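# Thread the eyebolt hand-tight into the steel block

## Task

Turn the eyebolt into the steel block until its collar rests flat on the block, snug by hand only, without forcing or cross-threading it.

## Robot and tools

Robot: two arms in one scene frame. left_arm carries a left hand, base at (+0.034, +0.415, 0) m. right_arm carries a right hand, base at (-0.002, -0.455, 0) m. Scene frame: origin at table-top height midway between the nominal bases, +z up, +x out over the table, left_arm on the +y side. Cameras: cam_head_left, cam_head_right (a stereo pair on one bar) and cam_high, each 672x504.

Hand point: a point fixed to the palm, 0.15 m out from the wrist flange along the fingers and 0.05 m in front of the palm. Its +z runs along straight fingers, +y out of the palm, +x across the palm away from the thumb on the right hand (toward the thumb on the left hand). Straight fingertips reach 0.06 to 0.07 m past the point, with their centre lines 0.06 m behind it along -y. A wrist bracket on the little-finger side sticks out and can strike things; with fingers level the wrist can sit lower than the hand point and touch the table first.

A row is 28 numbers, each in [-1, 1]: left dx, dy, dz, rx, ry, rz; left grasp a, b, c followed by exactly 0, 0, 0; left force_limit, speed; then the same 14 for the right arm. Pose numbers are offsets, not poses: they count from that arm's Hand target at the start of the action or move, along that arm's own base axes, and rotate about the Hand target's position. 1.0 equals 0.6 m or 180 degrees; rx, ry, rz form one rotation vector. All six at 0 asks again for the current Hand target. Per control step the commanded orientation is clipped to within 32 degrees of the measured one.

Grasp numbers: a curls index and middle and bends the thumb; b curls ring and little; c swings the thumb in front of the palm. 0, 0, 0 is a fully open hand. With the thumb opposed (c = 1) the hand closes on things about 0.035 to 0.065 m thick, or a handle down to 0.025 m. force_limit maps -1 to about 0 N and +1 to 10 N at the fingertip (15 N for thumb motors). speed rises from near zero at -1 to full at +0.48 and above; use -0.94 or lower for a gentle grip. To keep a hand unchanged or hold a grip, repeat its last eight numbers.

Tools:
- execute_actions(actions, cameras): actions is a list of actions; each action is a table of up to 15 rows, one per 1/30 s step, and a short table repeats its last row. Every row counts from the action's start pose, not from the prior row. Images return only when actions is empty or cameras names them (["all"] for all).
- move(target, speed, blend, stop_force, zero, blocking, cameras): target is one 28-number row or a list of up to 15 rows, all offsets from the same starting Hand targets. speed is m/s per arm path, 0.002 to 3.6, default 0.25 (turning up to twice that in rad/s); one value or one per target. blend in m rounds corners in a list. stop_force in N, 3 to 120, ends an arm's path when its wrist sensor feels that much push against the motion; unreliable while the hand rotates; omit it when backing off a contact. zero (default true) re-zeroes before the move. blocking=false returns early but cannot go with stop_force. Paths last 0.5 to 10 s.
- wait(seconds 0 to 10), stop(), zoom_image(camera, region [x0, y0, x1, y1] in pixels, at most 504 square), show_instructions(), zero_wrist_force(arm), finished_scene(scene=1).

Results: per arm, end_effector_position (m), end_effector_quat_wxyz and velocities in that arm's base frame; Hand target, the base for the next offsets (the hand often rests slightly short of it; resend the gap as an offset). hand_measured, hand_stopped_by (moving, target, force, stalled, fault) and hand_load_n list six motors in the order little, ring, middle, index, thumb_bend, thumb_turn; a load near 0 means a lost grip. Wrist force and Wrist torque are in the hand point axes, with a third line giving the peak since the last report. A move adds a move: line such as done, off_target, moving, held or fault, with limits=paced (pose clipped) or limits=held (steps withheld). MOTOR HOT warns of heat; at 85 °C the arm is braked for 30 to 60 s.

Cautions: the arms are stiff, so a target slightly beyond firm contact can trigger a fault stop; approach slowly, ideally with stop_force. A joint contact torque at its limit (wrist joints about 20 N m, wrist 3 is 20.5 N m) or about 150 N on any part stops the arm for 10 s; wrist joints give only about 13.8 N m of spare push. When turning the eyebolt, rotate in modest steps, regrip between turns, and stop once the collar seats rather than wrenching it. Keep the two arms apart, never close one hand on the other's fingers, and keep paths clear of each arm's own base. Do not slam, drop, or swing parts fast; anything left off the table fails the scene. Only finish once the bolt stays seated with the robot let go.

Each tool is called after "Emit:" in YAML: its name, and indented under it one key for each argument.

Reference images:

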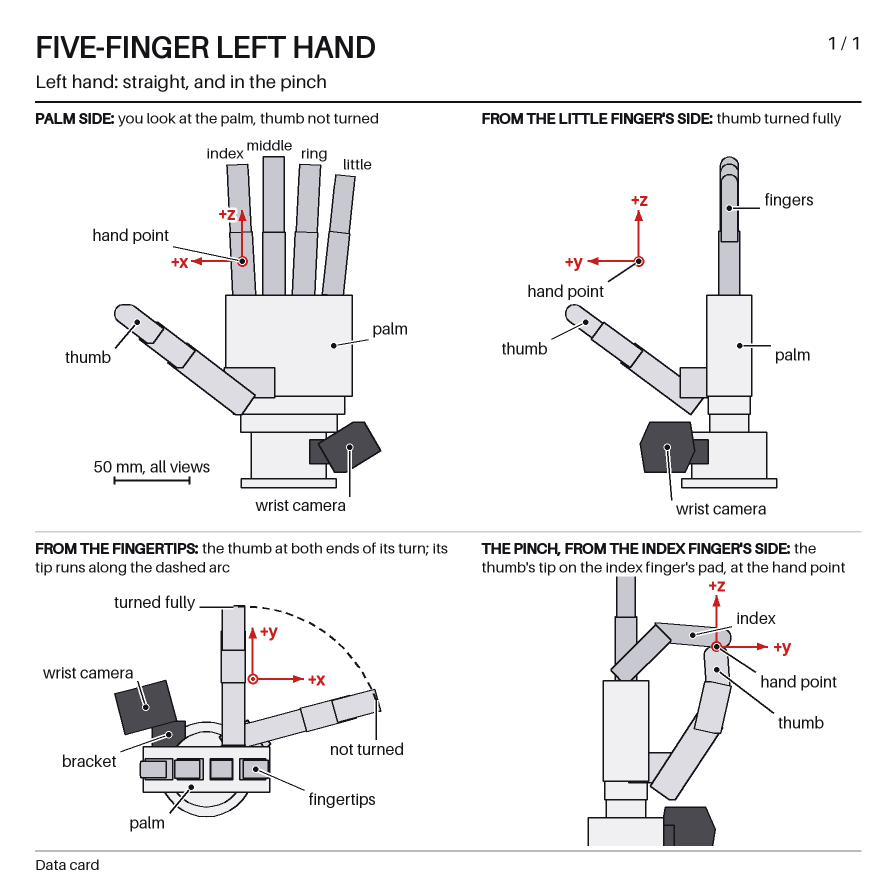

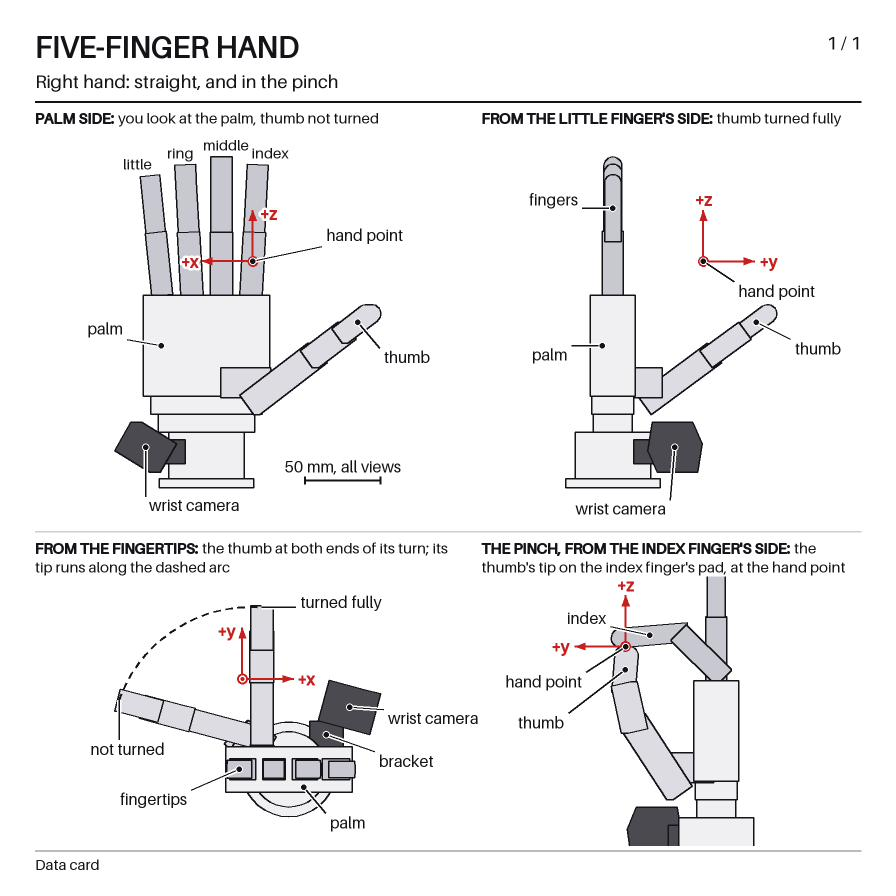

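## Session

Emit:
execute_actions:
  actions: []

Scene clock: 0.00 s.
left_arm: end_effector_position=(+0.9078, +0.0027, +0.3353) hand_measured=(-1.000, -1.000, -1.000, -1.000, -1.000, -1.000) hand_load_n=(-0.5, +0.0, +0.0, +0.0, +0.0, +0.0) hand_stopped_by=(target, target, target, target, target, target) hand_force_limit=0.00 hand_speed=-0.80 end_effector_quat_wxyz=(+0.414, +0.247, +0.695, +0.534) | right_arm: end_effector_position=(+0.0167, +0.3382, +0.1835) hand_measured=(-1.000, -1.000, -1.000, -1.000, -1.000, -1.000) hand_load_n=(+0.0, +0.0, +0.0, +0.0, +0.0, +0.0) hand_stopped_by=(target, target, target, target, target, target) hand_force_limit=0.00 hand_speed=-0.80 end_effector_quat_wxyz=(-0.267, +0.048, +0.959, -0.079)
Joint positions: left_arm=[3.085 -2.529 -0.608 3.029 -2.194 -0.381] | right_arm=[0.806 -1.419 1.979 1.501 1.28 -0.738]
Joint velocities: within noise
Joint torques (N m): no reading
Wrist force (N): no reading
Wrist torque (N m): no reading
Wrist force, peak (N): no reading
Hand target: left_arm +0.9078, +0.0027, +0.3353; +0.414, +0.247, +0.695, +0.534 | right_arm +0.0167, +0.3382, +0.1835; -0.267, +0.048, +0.959, -0.079

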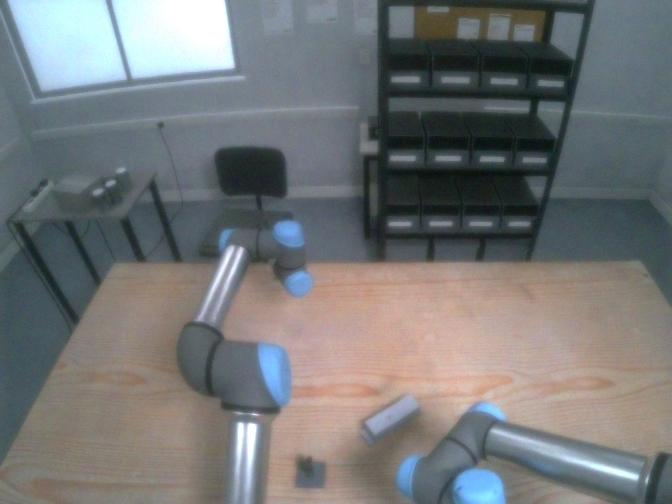

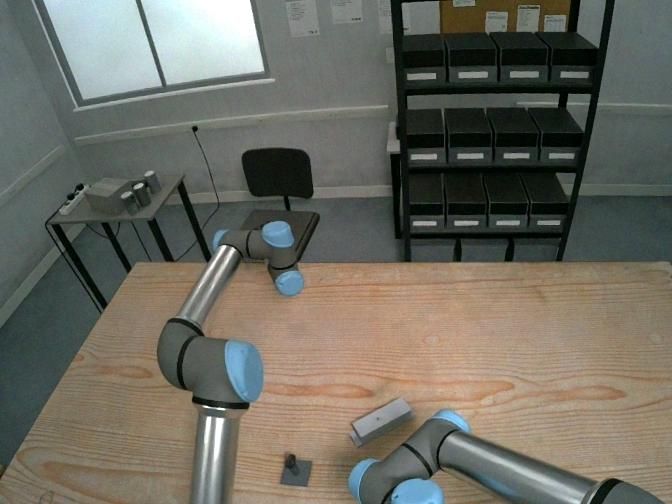

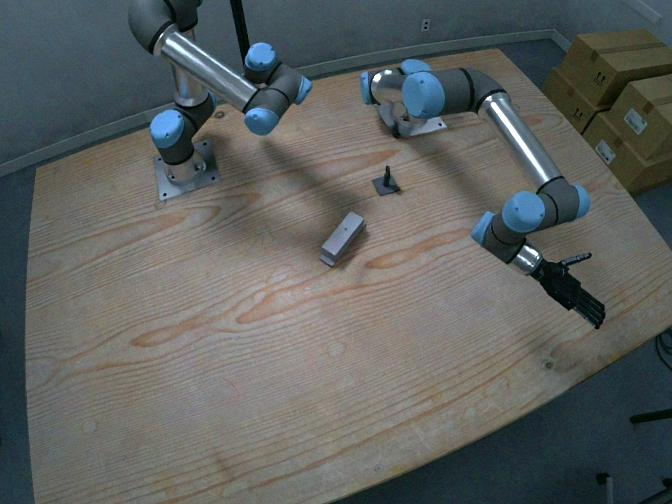

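Emit:
zoom_image:
  camera: "cam_head_left"
  region: [270, 370, 450, 504]

Emit:
zoom_image:
  camera: "cam_head_right"
  region: [260, 370, 440, 504]

Emit:
zoom_image:
  camera: "cam_high"
  region: [300, 150, 420, 280]

Scaled by 2.800 from the camera's 672x504 image, which has a finer 960x720 frame.

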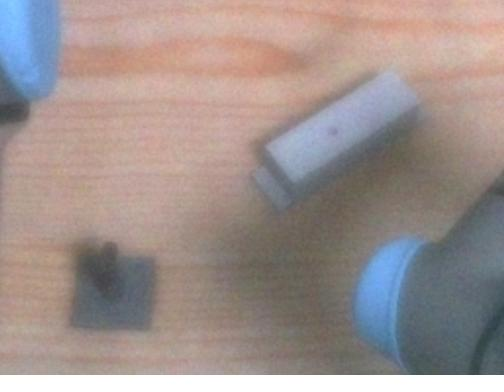

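Scaled by 2.800 from the camera's 672x504 image, which has a finer 960x720 frame.

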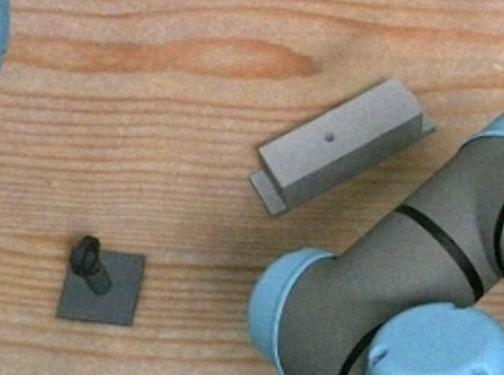

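Scaled by 3.877 from the camera's 672x504 image, which has a finer 960x720 frame.

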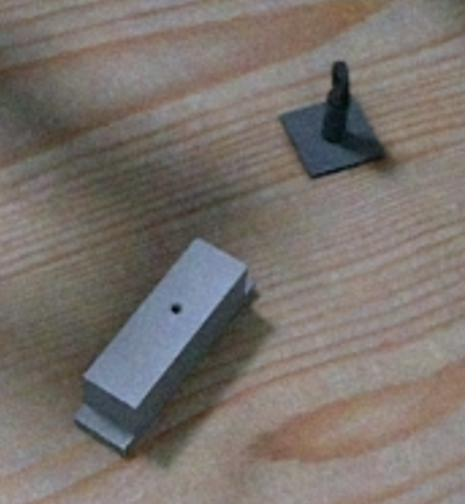

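Emit:
zoom_image:
  camera: "cam_head_right"
  region: [275, 440, 325, 490]

Emit:
zoom_image:
  camera: "cam_high"
  region: [365, 155, 410, 200]

Emit:
zoom_image:
  camera: "cam_head_left"
  region: [285, 440, 335, 490]

Scaled by 10.080 from the camera's 672x504 image, which has a finer 960x720 frame.

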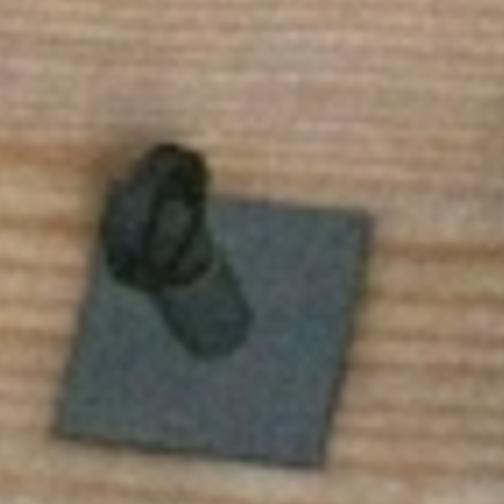

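Scaled by 11.200 from the camera's 672x504 image, which has a finer 960x720 frame.

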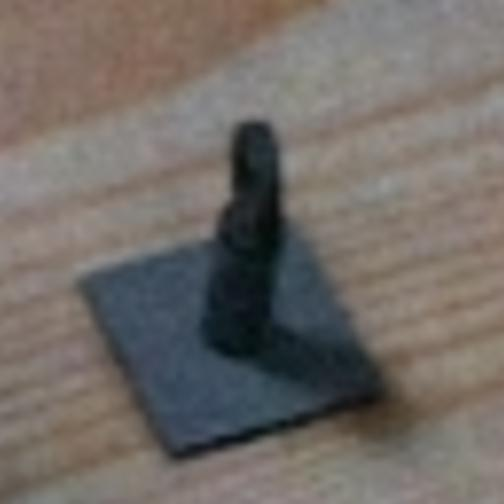

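Scaled by 10.080 from the camera's 672x504 image, which has a finer 960x720 frame.

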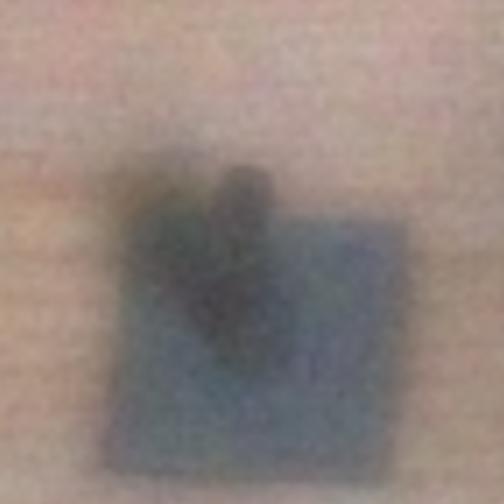

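Emit:
zoom_image:
  camera: "cam_head_right"
  region: [340, 380, 430, 460]

Emit:
zoom_image:
  camera: "cam_high"
  region: [310, 200, 380, 270]

Emit:
zoom_image:
  camera: "cam_high"
  region: [440, 150, 640, 350]

Scaled by 5.600 from the camera's 672x504 image, which has a finer 960x720 frame.

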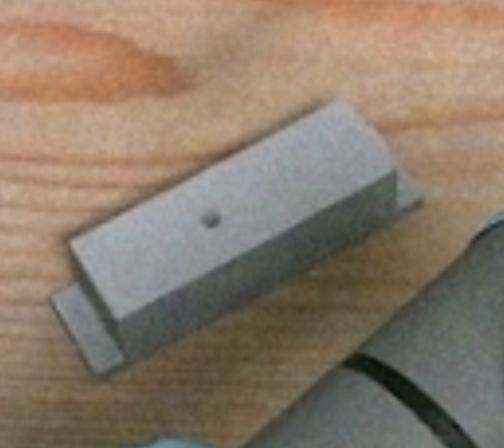

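Scaled by 7.200 from the camera's 672x504 image, which has a finer 960x720 frame.

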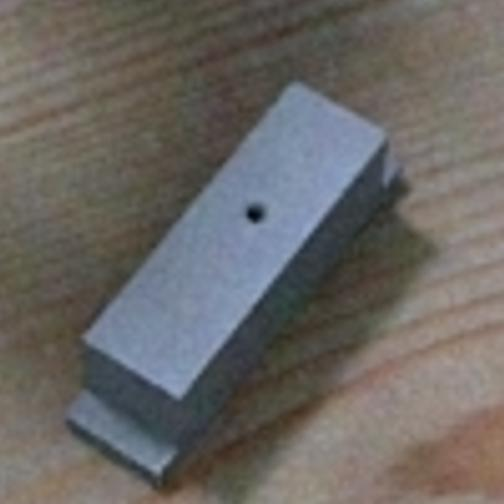

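Scaled by 2.520 from the camera's 672x504 image, which has a finer 960x720 frame.

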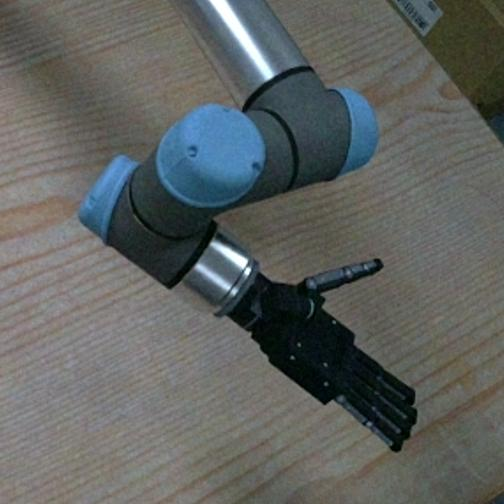

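Emit:
move:
  target:
    - [-0.4231,-0.1608,-0.0459,-0.2474,0.2717,-0.0259, 0.35,0.6,1,0,0,0, 0,0, 0.3563,-0.1517,0.05,0,0,-0.2222, 0,0,0,0,0,0, 0,-0.8]
    - [-0.8463,-0.3217,-0.0917,-0.4947,0.5433,-0.0518, 0.35,0.6,1,0,0,0, 0,0, 0.5313,-0.495,0.05,0,0,-0.4444, 0,0,0,0,0,0, 0,-0.8]
  blend: 0.05
  speed: 0.4
  cameras: ["all"]

Scene clock: 683.90 s.
left_arm: end_effector_position=(+0.4001, -0.1902, +0.2804) hand_measured=(+0.164, +0.192, -0.300, -0.420, -0.568, +1.000) hand_load_n=(+0.0, +0.0, +0.0, +0.0, +0.0, +0.0) hand_stopped_by=(target, target, target, target, target, target) hand_force_limit=0.00 hand_speed=0.00 end_effector_quat_wxyz=(-0.116, +0.250, +0.871, -0.406) | right_arm: end_effector_position=(+0.3355, +0.0412, +0.2135) hand_measured=(-1.000, -1.000, -1.000, -1.000, -1.000, -1.000) hand_load_n=(+0.0, +0.0, +0.0, +0.0, +0.0, +0.0) hand_stopped_by=(target, target, target, target, target, target) hand_force_limit=0.00 hand_speed=-0.80 end_effector_quat_wxyz=(-0.255, +0.653, +0.704, +0.111)
Joint positions: left_arm=[3.254 -2.058 -1.367 1.218 -0.928 -0.681] | right_arm=[-0.594 -1.457 1.936 1.583 1.281 -0.741]
Joint torques (N m): left_arm=[-8.22 22.22 8.64 -1.16 1.5 1.42] | right_arm=[-1.64 -34.3 -6.23 1.82 0.61 -1.19]
Wrist force (N): left_arm=[-0.8 0.5 -1.6] | right_arm=[0.2 0.5 0.2]
Wrist torque (N m): left_arm=[-0.44 -0.07 0.09] | right_arm=[0.08 -0.06 -0.06]
Wrist force, peak (N): left_arm=[1.7 1.8 2.6] | right_arm=[-1.2 0.5 -0.9]
Hand target: left_arm +0.4001, -0.1903, +0.2803; -0.116, +0.250, +0.871, -0.406 | right_arm +0.3355, +0.0412, +0.2135; -0.255, +0.653, +0.704, +0.111
Off the commanded pose: left_arm 0.000 m, 0 deg | right_arm 0.000 m, 0 deg.
move: done

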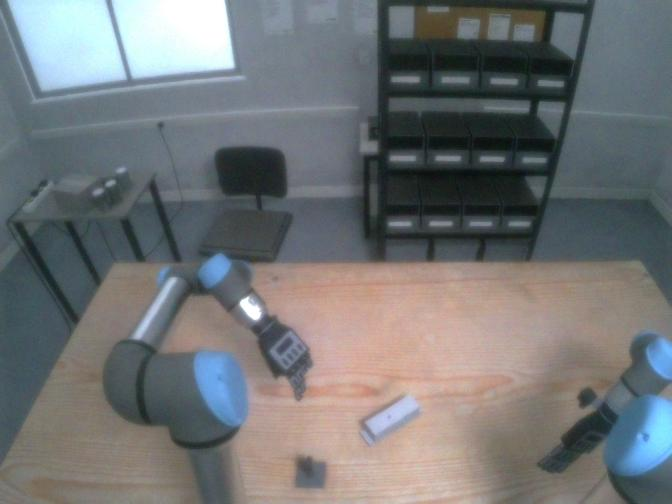

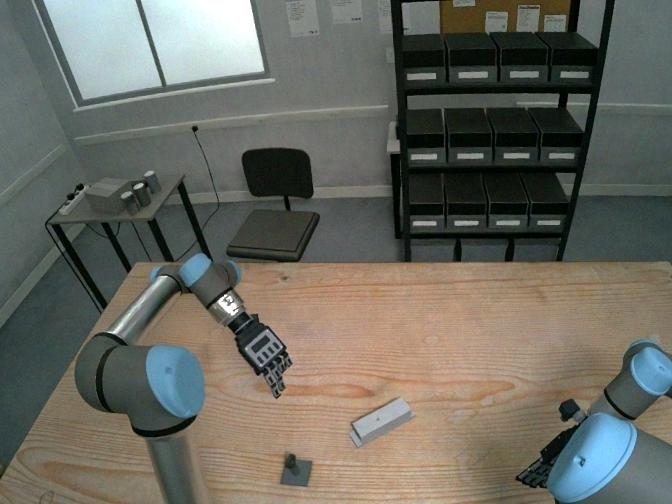

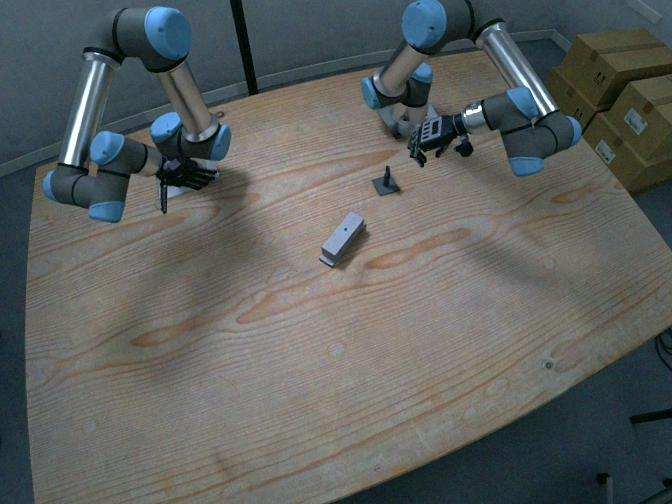

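Emit:
move:
  target: [-0.1985,-0.0860,-0.2005,0,0,0, 0.35,0.6,1,0,0,0, 0,0, 0,0,0,0,0,0, 0,0,0,0,0,0, 0,-0.8]
  speed: 0.25
  cameras: ["all"]

Emit:
zoom_image:
  camera: "cam_head_right"
  region: [240, 400, 340, 500]

Emit:
zoom_image:
  camera: "cam_high"
  region: [350, 110, 450, 210]

Emit:
zoom_image:
  camera: "cam_head_left"
  region: [250, 400, 350, 500]

Scene clock: 703.70 s.
left_arm: end_effector_position=(+0.2810, -0.2419, +0.1601) hand_measured=(+0.164, +0.192, -0.300, -0.420, -0.568, +1.000) hand_load_n=(+0.0, +0.0, +0.0, +0.0, +0.0, +0.0) hand_stopped_by=(target, target, target, target, target, target) hand_force_limit=0.00 hand_speed=0.00 end_effector_quat_wxyz=(-0.117, +0.250, +0.871, -0.406) | right_arm: end_effector_position=(+0.3355, +0.0412, +0.2135) hand_measured=(-1.000, -1.000, -1.000, -1.000, -1.000, -1.000) hand_load_n=(+0.0, +0.0, +0.0, +0.0, +0.0, +0.0) hand_stopped_by=(target, target, target, target, target, target) hand_force_limit=0.00 hand_speed=-0.80 end_effector_quat_wxyz=(-0.255, +0.653, +0.704, +0.111)
Joint positions: left_arm=[3.154 -1.962 -1.846 1.665 -0.87 -0.786] | right_arm=[-0.594 -1.458 1.936 1.584 1.281 -0.741]
Joint torques (N m): left_arm=[3.63 17.83 3.62 0.42 -0.52 0.27] | right_arm=[-10.55 -34.19 -6.39 6.04 0.28 1.52]
Wrist force (N): left_arm=[-1.1 1.0 -1.0] | right_arm=[0.2 0.5 0.0]
Wrist torque (N m): left_arm=[-0.39 0.01 0.22] | right_arm=[0.09 -0.06 -0.05]
Wrist force, peak (N): left_arm=[-0.5 2.3 -3.4] | right_arm=[0.2 0.7 -0.1]
Hand target: left_arm +0.2810, -0.2419, +0.1600; -0.116, +0.250, +0.871, -0.406 | right_arm +0.3355, +0.0412, +0.2135; -0.255, +0.653, +0.704, +0.111
Off the commanded pose: left_arm 0.000 m, 0 deg | right_arm 0.000 m, 0 deg.
move: done

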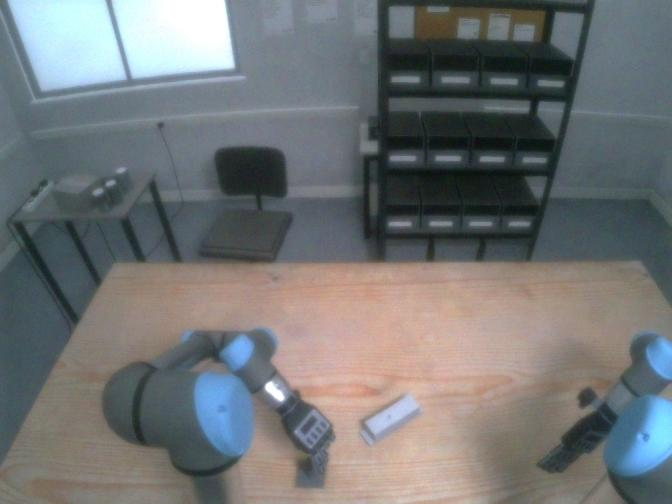

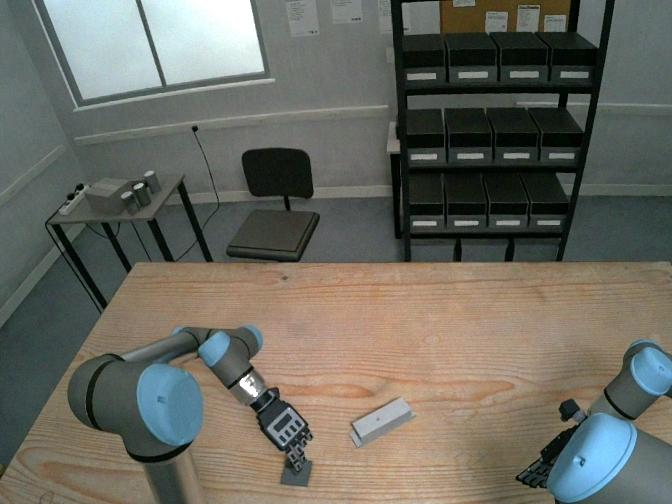

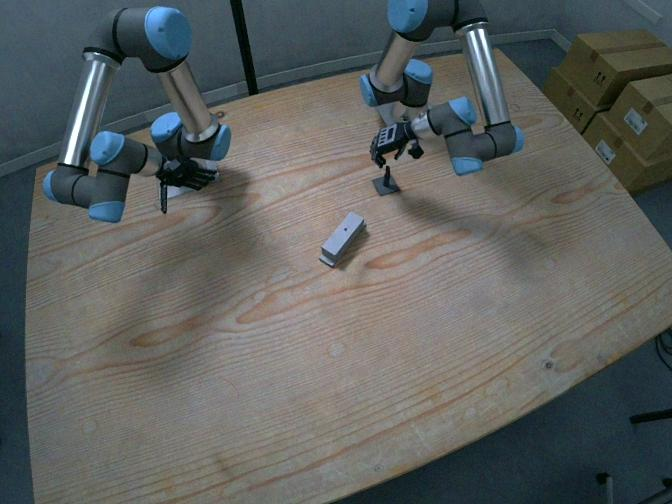

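Scaled by 5.040 from the camera's 672x504 image, which has a finer 960x720 frame.

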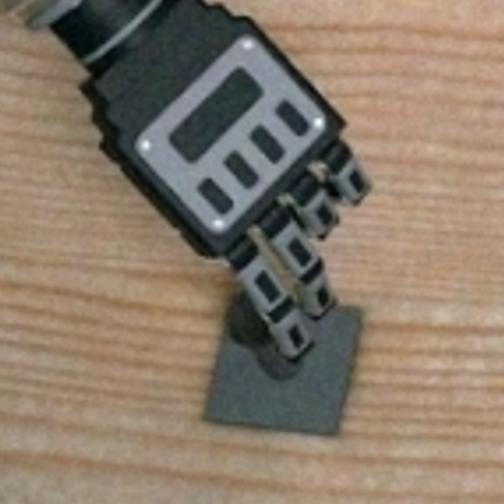

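Scaled by 5.040 from the camera's 672x504 image, which has a finer 960x720 frame.

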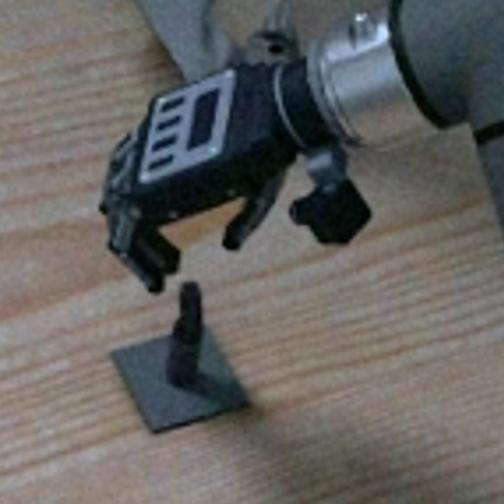

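Scaled by 5.040 from the camera's 672x504 image, which has a finer 960x720 frame.

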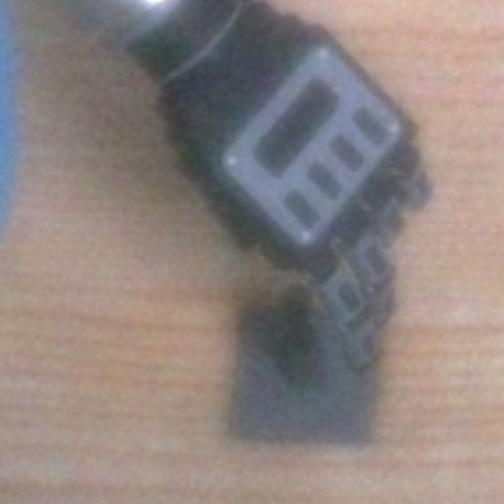

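Emit:
zoom_image:
  camera: "cam_high"
  region: [365, 140, 415, 190]

Emit:
zoom_image:
  camera: "cam_head_right"
  region: [275, 440, 325, 490]

Scaled by 10.080 from the camera's 672x504 image, which has a finer 960x720 frame.

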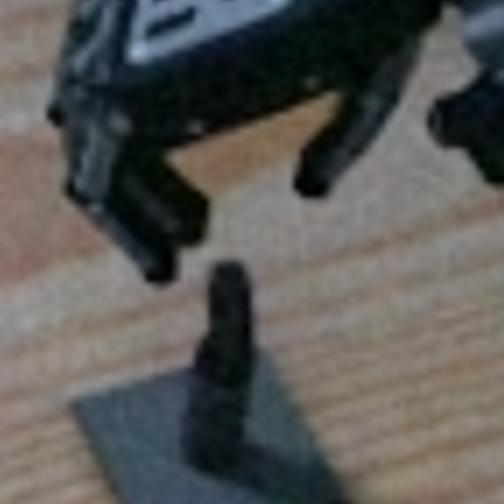

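Scaled by 10.080 from the camera's 672x504 image, which has a finer 960x720 frame.

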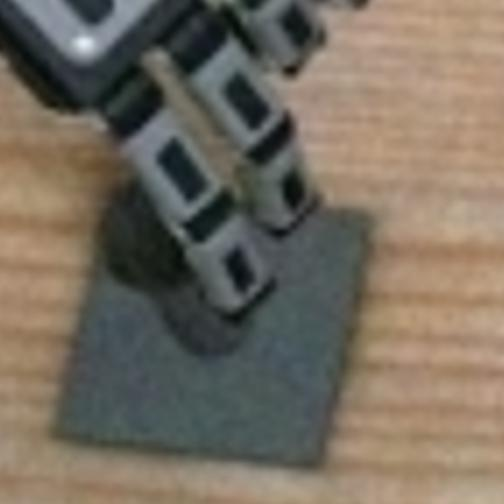

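Emit:
move:
  target: [0.0053,0.0102,-0.1342,0,0,0, 0.35,0.6,1,0,0,0, 0,0, 0,0,0,0,0,0, 0,0,0,0,0,0, 0,-0.8]
  speed: 0.08
  stop_force: 8
  cameras: ["all"]

Emit:
zoom_image:
  camera: "cam_high"
  region: [365, 140, 415, 190]

Emit:
zoom_image:
  camera: "cam_head_right"
  region: [265, 430, 325, 490]

Scene clock: 839.30 s.
left_arm: end_effector_position=(+0.2841, -0.2358, +0.0795) hand_measured=(+0.164, +0.192, -0.300, -0.420, -0.568, +1.000) hand_load_n=(+0.0, -0.5, +0.0, +0.0, +0.0, +0.0) hand_stopped_by=(target, target, target, target, target, target) hand_force_limit=0.00 hand_speed=0.00 end_effector_quat_wxyz=(-0.117, +0.250, +0.871, -0.406) | right_arm: end_effector_position=(+0.3355, +0.0412, +0.2135) hand_measured=(-1.000, -1.000, -1.000, -1.000, -1.000, -1.000) hand_load_n=(+0.0, +0.0, +0.0, +0.0, +0.0, +0.0) hand_stopped_by=(target, target, target, target, target, target) hand_force_limit=0.00 hand_speed=-0.80 end_effector_quat_wxyz=(-0.255, +0.653, +0.704, +0.111)
Joint positions: left_arm=[3.169 -2.102 -1.9 1.848 -0.879 -0.769] | right_arm=[-0.594 -1.458 1.936 1.584 1.281 -0.741]
Joint torques (N m): left_arm=[-8.09 42.42 22.12 -1.32 2.49 -1.19] | right_arm=[-11.28 -33.63 -6.47 5.7 0.12 1.5]
Wrist force (N): left_arm=[-1.1 1.0 -1.0] | right_arm=[0.1 0.5 0.1]
Wrist torque (N m): left_arm=[-0.41 0.01 0.07] | right_arm=[0.07 -0.05 -0.06]
Wrist force, peak (N): left_arm=[-1.2 1.3 -1.3] | right_arm=[0.2 0.7 0.1]
Hand target: left_arm +0.2841, -0.2358, +0.0794; -0.116, +0.250, +0.871, -0.406 | right_arm +0.3355, +0.0412, +0.2135; -0.255, +0.653, +0.704, +0.111
Off the commanded pose: left_arm 0.000 m, 0 deg | right_arm 0.000 m, 0 deg.
move: done

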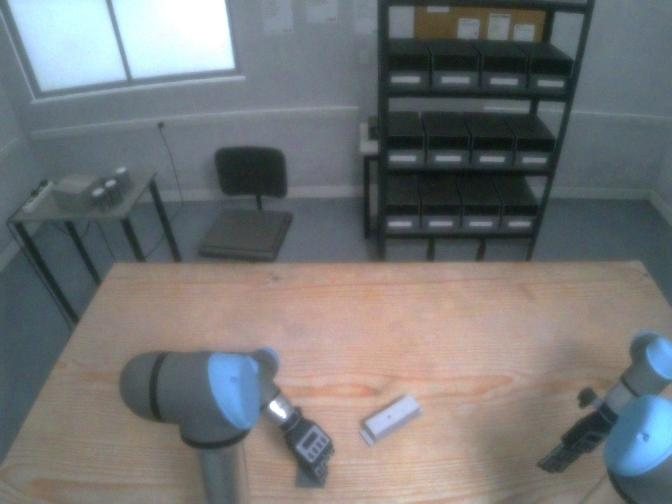

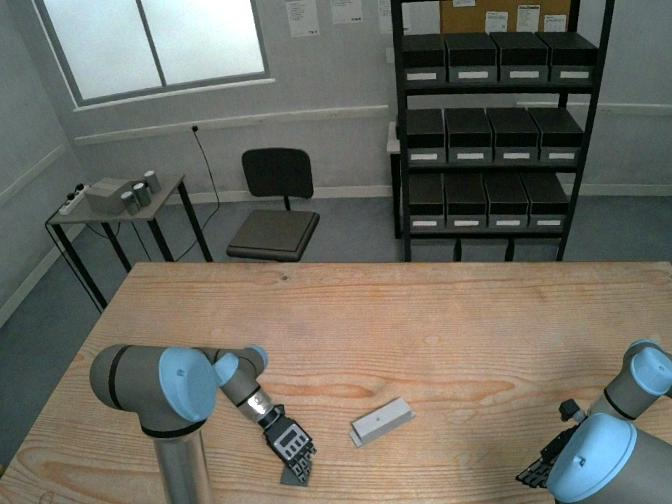

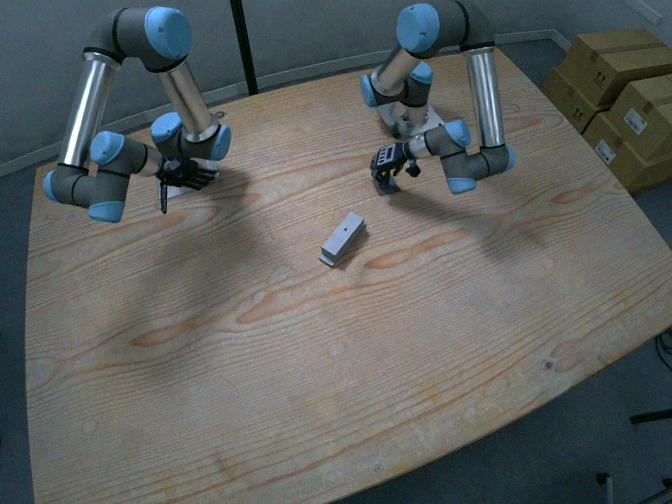

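Scaled by 10.080 from the camera's 672x504 image, which has a finer 960x720 frame.

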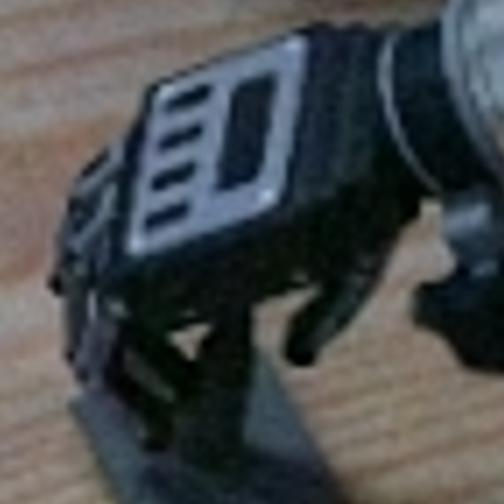

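Scaled by 8.400 from the camera's 672x504 image, which has a finer 960x720 frame.

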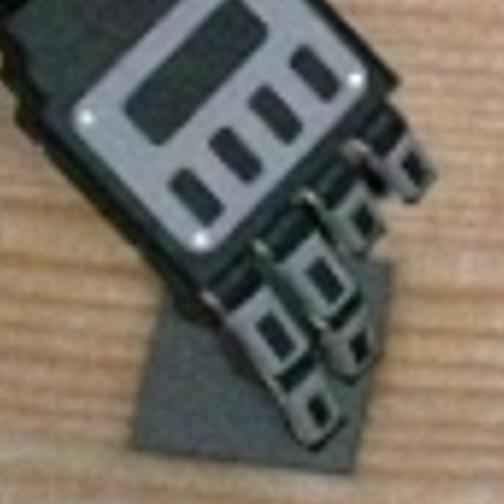

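Emit:
move:
  target: [0,0,0,0,0,0, 0.75,0.6,1,0,0,0, -0.4,-0.9, 0,0,0,0,0,0, 0,0,0,0,0,0, 0,-0.8]
  cameras: ["cam_high","cam_head_right"]

Emit:
zoom_image:
  camera: "cam_high"
  region: [365, 140, 415, 190]

Emit:
zoom_image:
  camera: "cam_head_right"
  region: [265, 430, 325, 490]

Scene clock: 857.97 s.
left_arm: end_effector_position=(+0.2841, -0.2358, +0.0794) hand_measured=(+0.124, +0.252, +0.210, +0.156, -0.274, +1.000) hand_load_n=(+0.0, +0.5, +5.0, +4.0, +5.0, +0.5) hand_stopped_by=(target, target, force, force, force, target) hand_force_limit=-0.40 hand_speed=-0.90 end_effector_quat_wxyz=(-0.116, +0.250, +0.871, -0.406) | right_arm: end_effector_position=(+0.3355, +0.0412, +0.2135) hand_measured=(-1.000, -1.000, -1.000, -1.000, -1.000, -1.000) hand_load_n=(+0.0, +0.0, +0.0, +0.0, +0.0, +0.0) hand_stopped_by=(target, target, target, target, target, target) hand_force_limit=0.00 hand_speed=-0.80 end_effector_quat_wxyz=(-0.255, +0.653, +0.704, +0.111)
Joint positions: left_arm=[3.169 -2.102 -1.9 1.848 -0.879 -0.769] | right_arm=[-0.594 -1.458 1.936 1.584 1.281 -0.741]
Joint torques (N m): left_arm=[-6.36 42.01 22.22 0.34 0.67 -1.2] | right_arm=[-10.31 -33.36 -6.36 5.86 -0.17 1.54]
Wrist force (N): left_arm=[-0.4 -1.5 3.3] | right_arm=[0.1 0.5 -0.1]
Wrist torque (N m): left_arm=[-0.32 0.10 0.06] | right_arm=[0.09 -0.04 -0.06]
Wrist force, peak (N): left_arm=[-0.2 -1.6 3.7] | right_arm=[0.2 0.8 0.0]
Hand target: left_arm +0.2841, -0.2358, +0.0794; -0.116, +0.250, +0.871, -0.406 | right_arm +0.3355, +0.0412, +0.2135; -0.255, +0.653, +0.704, +0.111
Off the commanded pose: left_arm 0.000 m, 0 deg | right_arm 0.000 m, 0 deg.
move: done
Images, in order (width x height): cam_head_right 672x504, cam_high 672x504.

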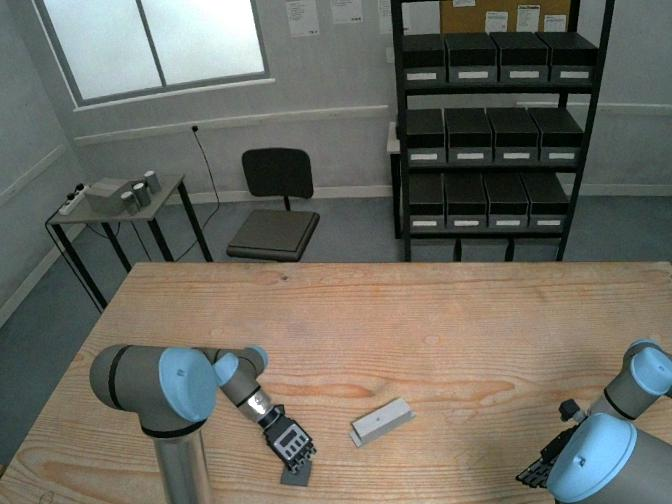

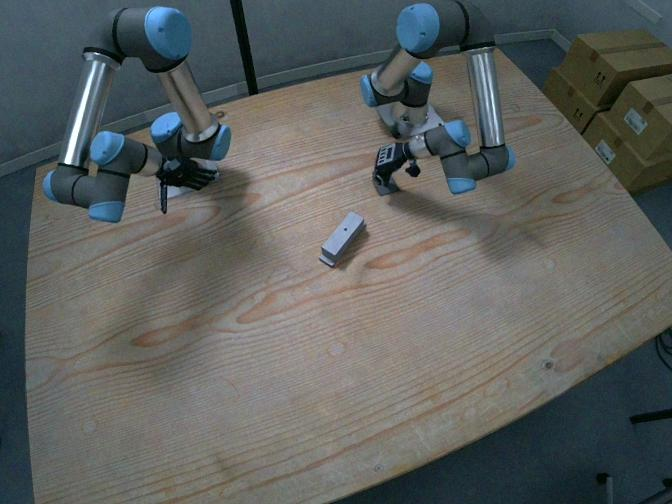

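Scaled by 10.080 from the camera's 672x504 image, which has a finer 960x720 frame.

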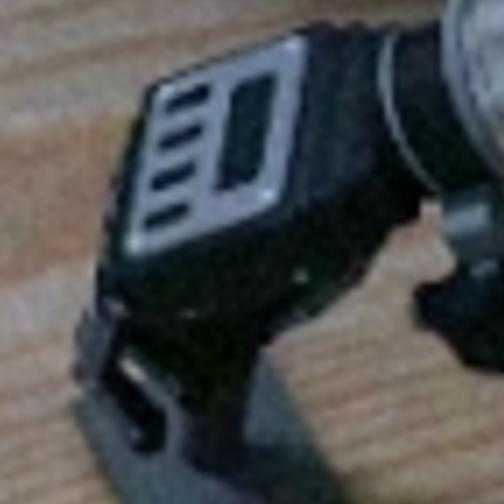

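Scaled by 8.400 from the camera's 672x504 image, which has a finer 960x720 frame.

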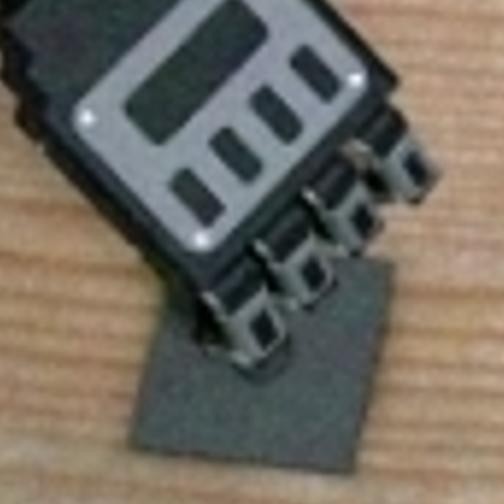

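Emit:
move:
  target: [0,0,0,0,0,0, 0.85,0.6,1,0,0,0, 0.0,-0.9, 0,0,0,0,0,0, 0,0,0,0,0,0, 0,-0.8]

Emit:
move:
  target: [0,0,0.0333,0,0,0, 0.85,0.6,1,0,0,0, 0.0,-0.9, 0,0,0,0,0,0, 0,0,0,0,0,0, 0,-0.8]
  speed: 0.03
  cameras: ["cam_high","cam_head_right"]

Emit:
zoom_image:
  camera: "cam_high"
  region: [365, 140, 415, 190]

Scene clock: 871.07 s.
left_arm: end_effector_position=(+0.2841, -0.2358, +0.0794) hand_measured=(+0.114, +0.268, +0.210, +0.172, -0.254, +1.000) hand_load_n=(+0.0, +0.0, +7.5, +6.0, +7.0, +1.5) hand_stopped_by=(target, target, force, force, force, target) hand_force_limit=0.00 hand_speed=-0.90 end_effector_quat_wxyz=(-0.116, +0.250, +0.871, -0.406) | right_arm: end_effector_position=(+0.3355, +0.0412, +0.2135) hand_measured=(-1.000, -1.000, -1.000, -1.000, -1.000, -1.000) hand_load_n=(+0.0, +0.0, +0.0, +0.0, +0.0, +0.0) hand_stopped_by=(target, target, target, target, target, target) hand_force_limit=0.00 hand_speed=-0.80 end_effector_quat_wxyz=(-0.255, +0.653, +0.704, +0.111)
Joint positions: left_arm=[3.169 -2.102 -1.9 1.848 -0.879 -0.769] | right_arm=[-0.594 -1.458 1.936 1.584 1.281 -0.741]
Joint torques (N m): left_arm=[6.37 42.04 21.41 0.1 -1.16 -1.21] | right_arm=[-9.97 -31.85 -6.81 5.74 -0.27 1.44]
Wrist force (N): left_arm=[-0.7 -2.7 5.4] | right_arm=[0.1 0.5 0.0]
Wrist torque (N m): left_arm=[-0.35 0.11 0.11] | right_arm=[0.08 -0.05 -0.06]
Wrist force, peak (N): left_arm=[-0.7 -2.7 5.4] | right_arm=[0.3 0.7 0.0]
Hand target: left_arm +0.2841, -0.2358, +0.0794; -0.116, +0.250, +0.871, -0.406 | right_arm +0.3355, +0.0412, +0.2135; -0.255, +0.653, +0.704, +0.111
Off the commanded pose: left_arm 0.000 m, 0 deg | right_arm 0.000 m, 0 deg.
move: done

Scene clock: 872.03 s.
left_arm: end_effector_position=(+0.2842, -0.2358, +0.0996) hand_measured=(+0.114, +0.268, +0.210, +0.174, -0.252, +1.000) hand_load_n=(+0.0, +0.0, +0.5, +0.5, +1.0, +0.5) hand_stopped_by=(target, target, force, force, force, target) hand_force_limit=0.00 hand_speed=-0.90 end_effector_quat_wxyz=(-0.116, +0.250, +0.871, -0.406) end_effector_velocity=(+0.000, -0.001, -0.001) end_effector_angular_velocity=(+0.000, -0.003, -0.001) | right_arm: end_effector_position=(+0.3355, +0.0412, +0.2135) hand_measured=(-1.000, -1.000, -1.000, -1.000, -1.000, -1.000) hand_load_n=(+0.0, +0.0, +0.0, +0.0, -0.5, +0.0) hand_stopped_by=(target, target, target, target, target, target) hand_force_limit=0.00 hand_speed=-0.80 end_effector_quat_wxyz=(-0.255, +0.653, +0.704, +0.111)
Joint positions: left_arm=[3.169 -2.065 -1.89 1.801 -0.879 -0.769] | right_arm=[-0.594 -1.458 1.936 1.584 1.281 -0.741]
Joint velocities: left_arm=[-0.002 -0.002 0 0.005 0.001 0] | right_arm=[within noise]
Joint torques (N m): left_arm=[8.41 17.95 10.33 0.41 -0.35 -0.39] | right_arm=[-11.29 -32.5 -6.96 5.75 -0.34 1.44]
Wrist force (N): left_arm=[-1.4 1.5 -0.5] | right_arm=[0.1 0.5 0.1]
Wrist torque (N m): left_arm=[-0.40 0.04 0.06] | right_arm=[0.07 -0.06 -0.05]
Wrist force, peak (N): left_arm=[-0.8 -0.5 6.1] | right_arm=[0.1 0.6 -0.1]
Hand target: left_arm +0.2841, -0.2358, +0.0994; -0.116, +0.250, +0.871, -0.406 | right_arm +0.3355, +0.0412, +0.2135; -0.255, +0.653, +0.704, +0.111
Off the commanded pose: left_arm 0.000 m, 0 deg | right_arm 0.000 m, 0 deg.
move: done
Images, in order (width x height): cam_head_right 672x504, cam_high 672x504.

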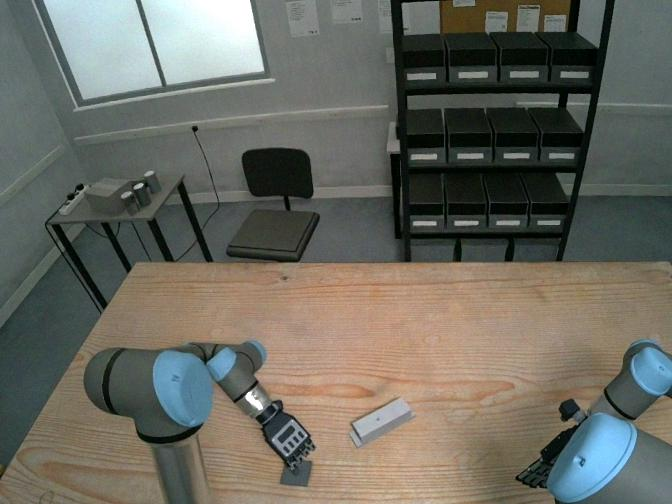

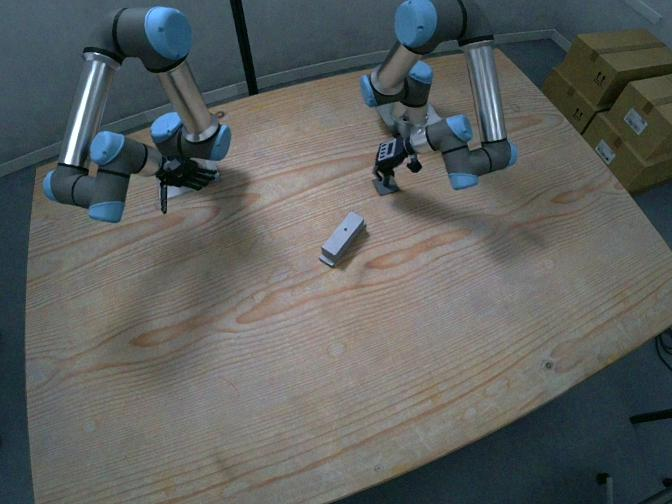

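Scaled by 10.080 from the camera's 672x504 image, which has a finer 960x720 frame.

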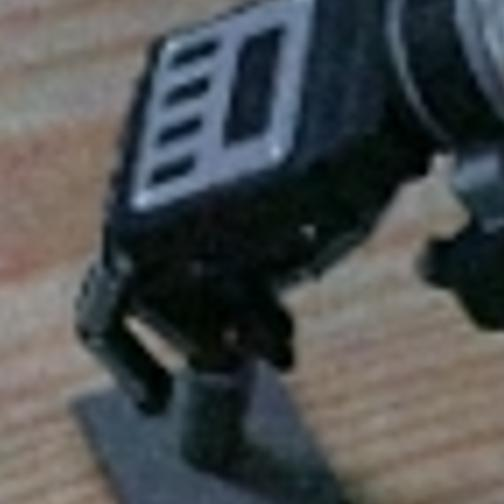

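Emit:
zoom_image:
  camera: "cam_high"
  region: [375, 160, 400, 185]

Emit:
zoom_image:
  camera: "cam_head_right"
  region: [275, 440, 325, 490]

Scaled by 20.160 from the camera's 672x504 image, which has a finer 960x720 frame.

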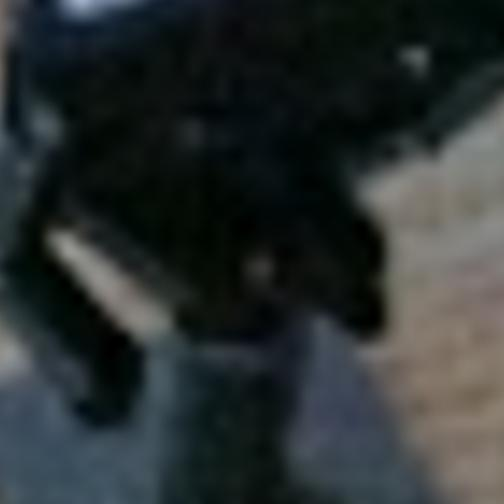

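Scaled by 10.080 from the camera's 672x504 image, which has a finer 960x720 frame.

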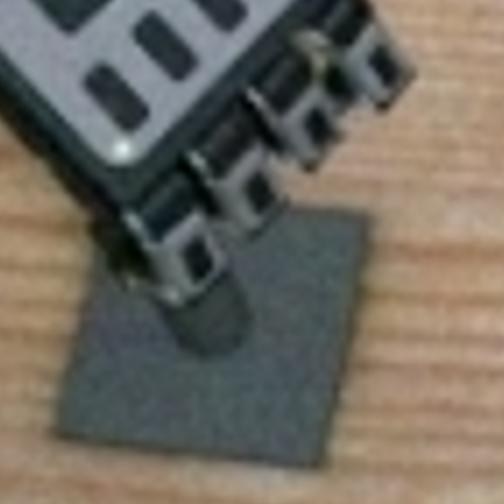

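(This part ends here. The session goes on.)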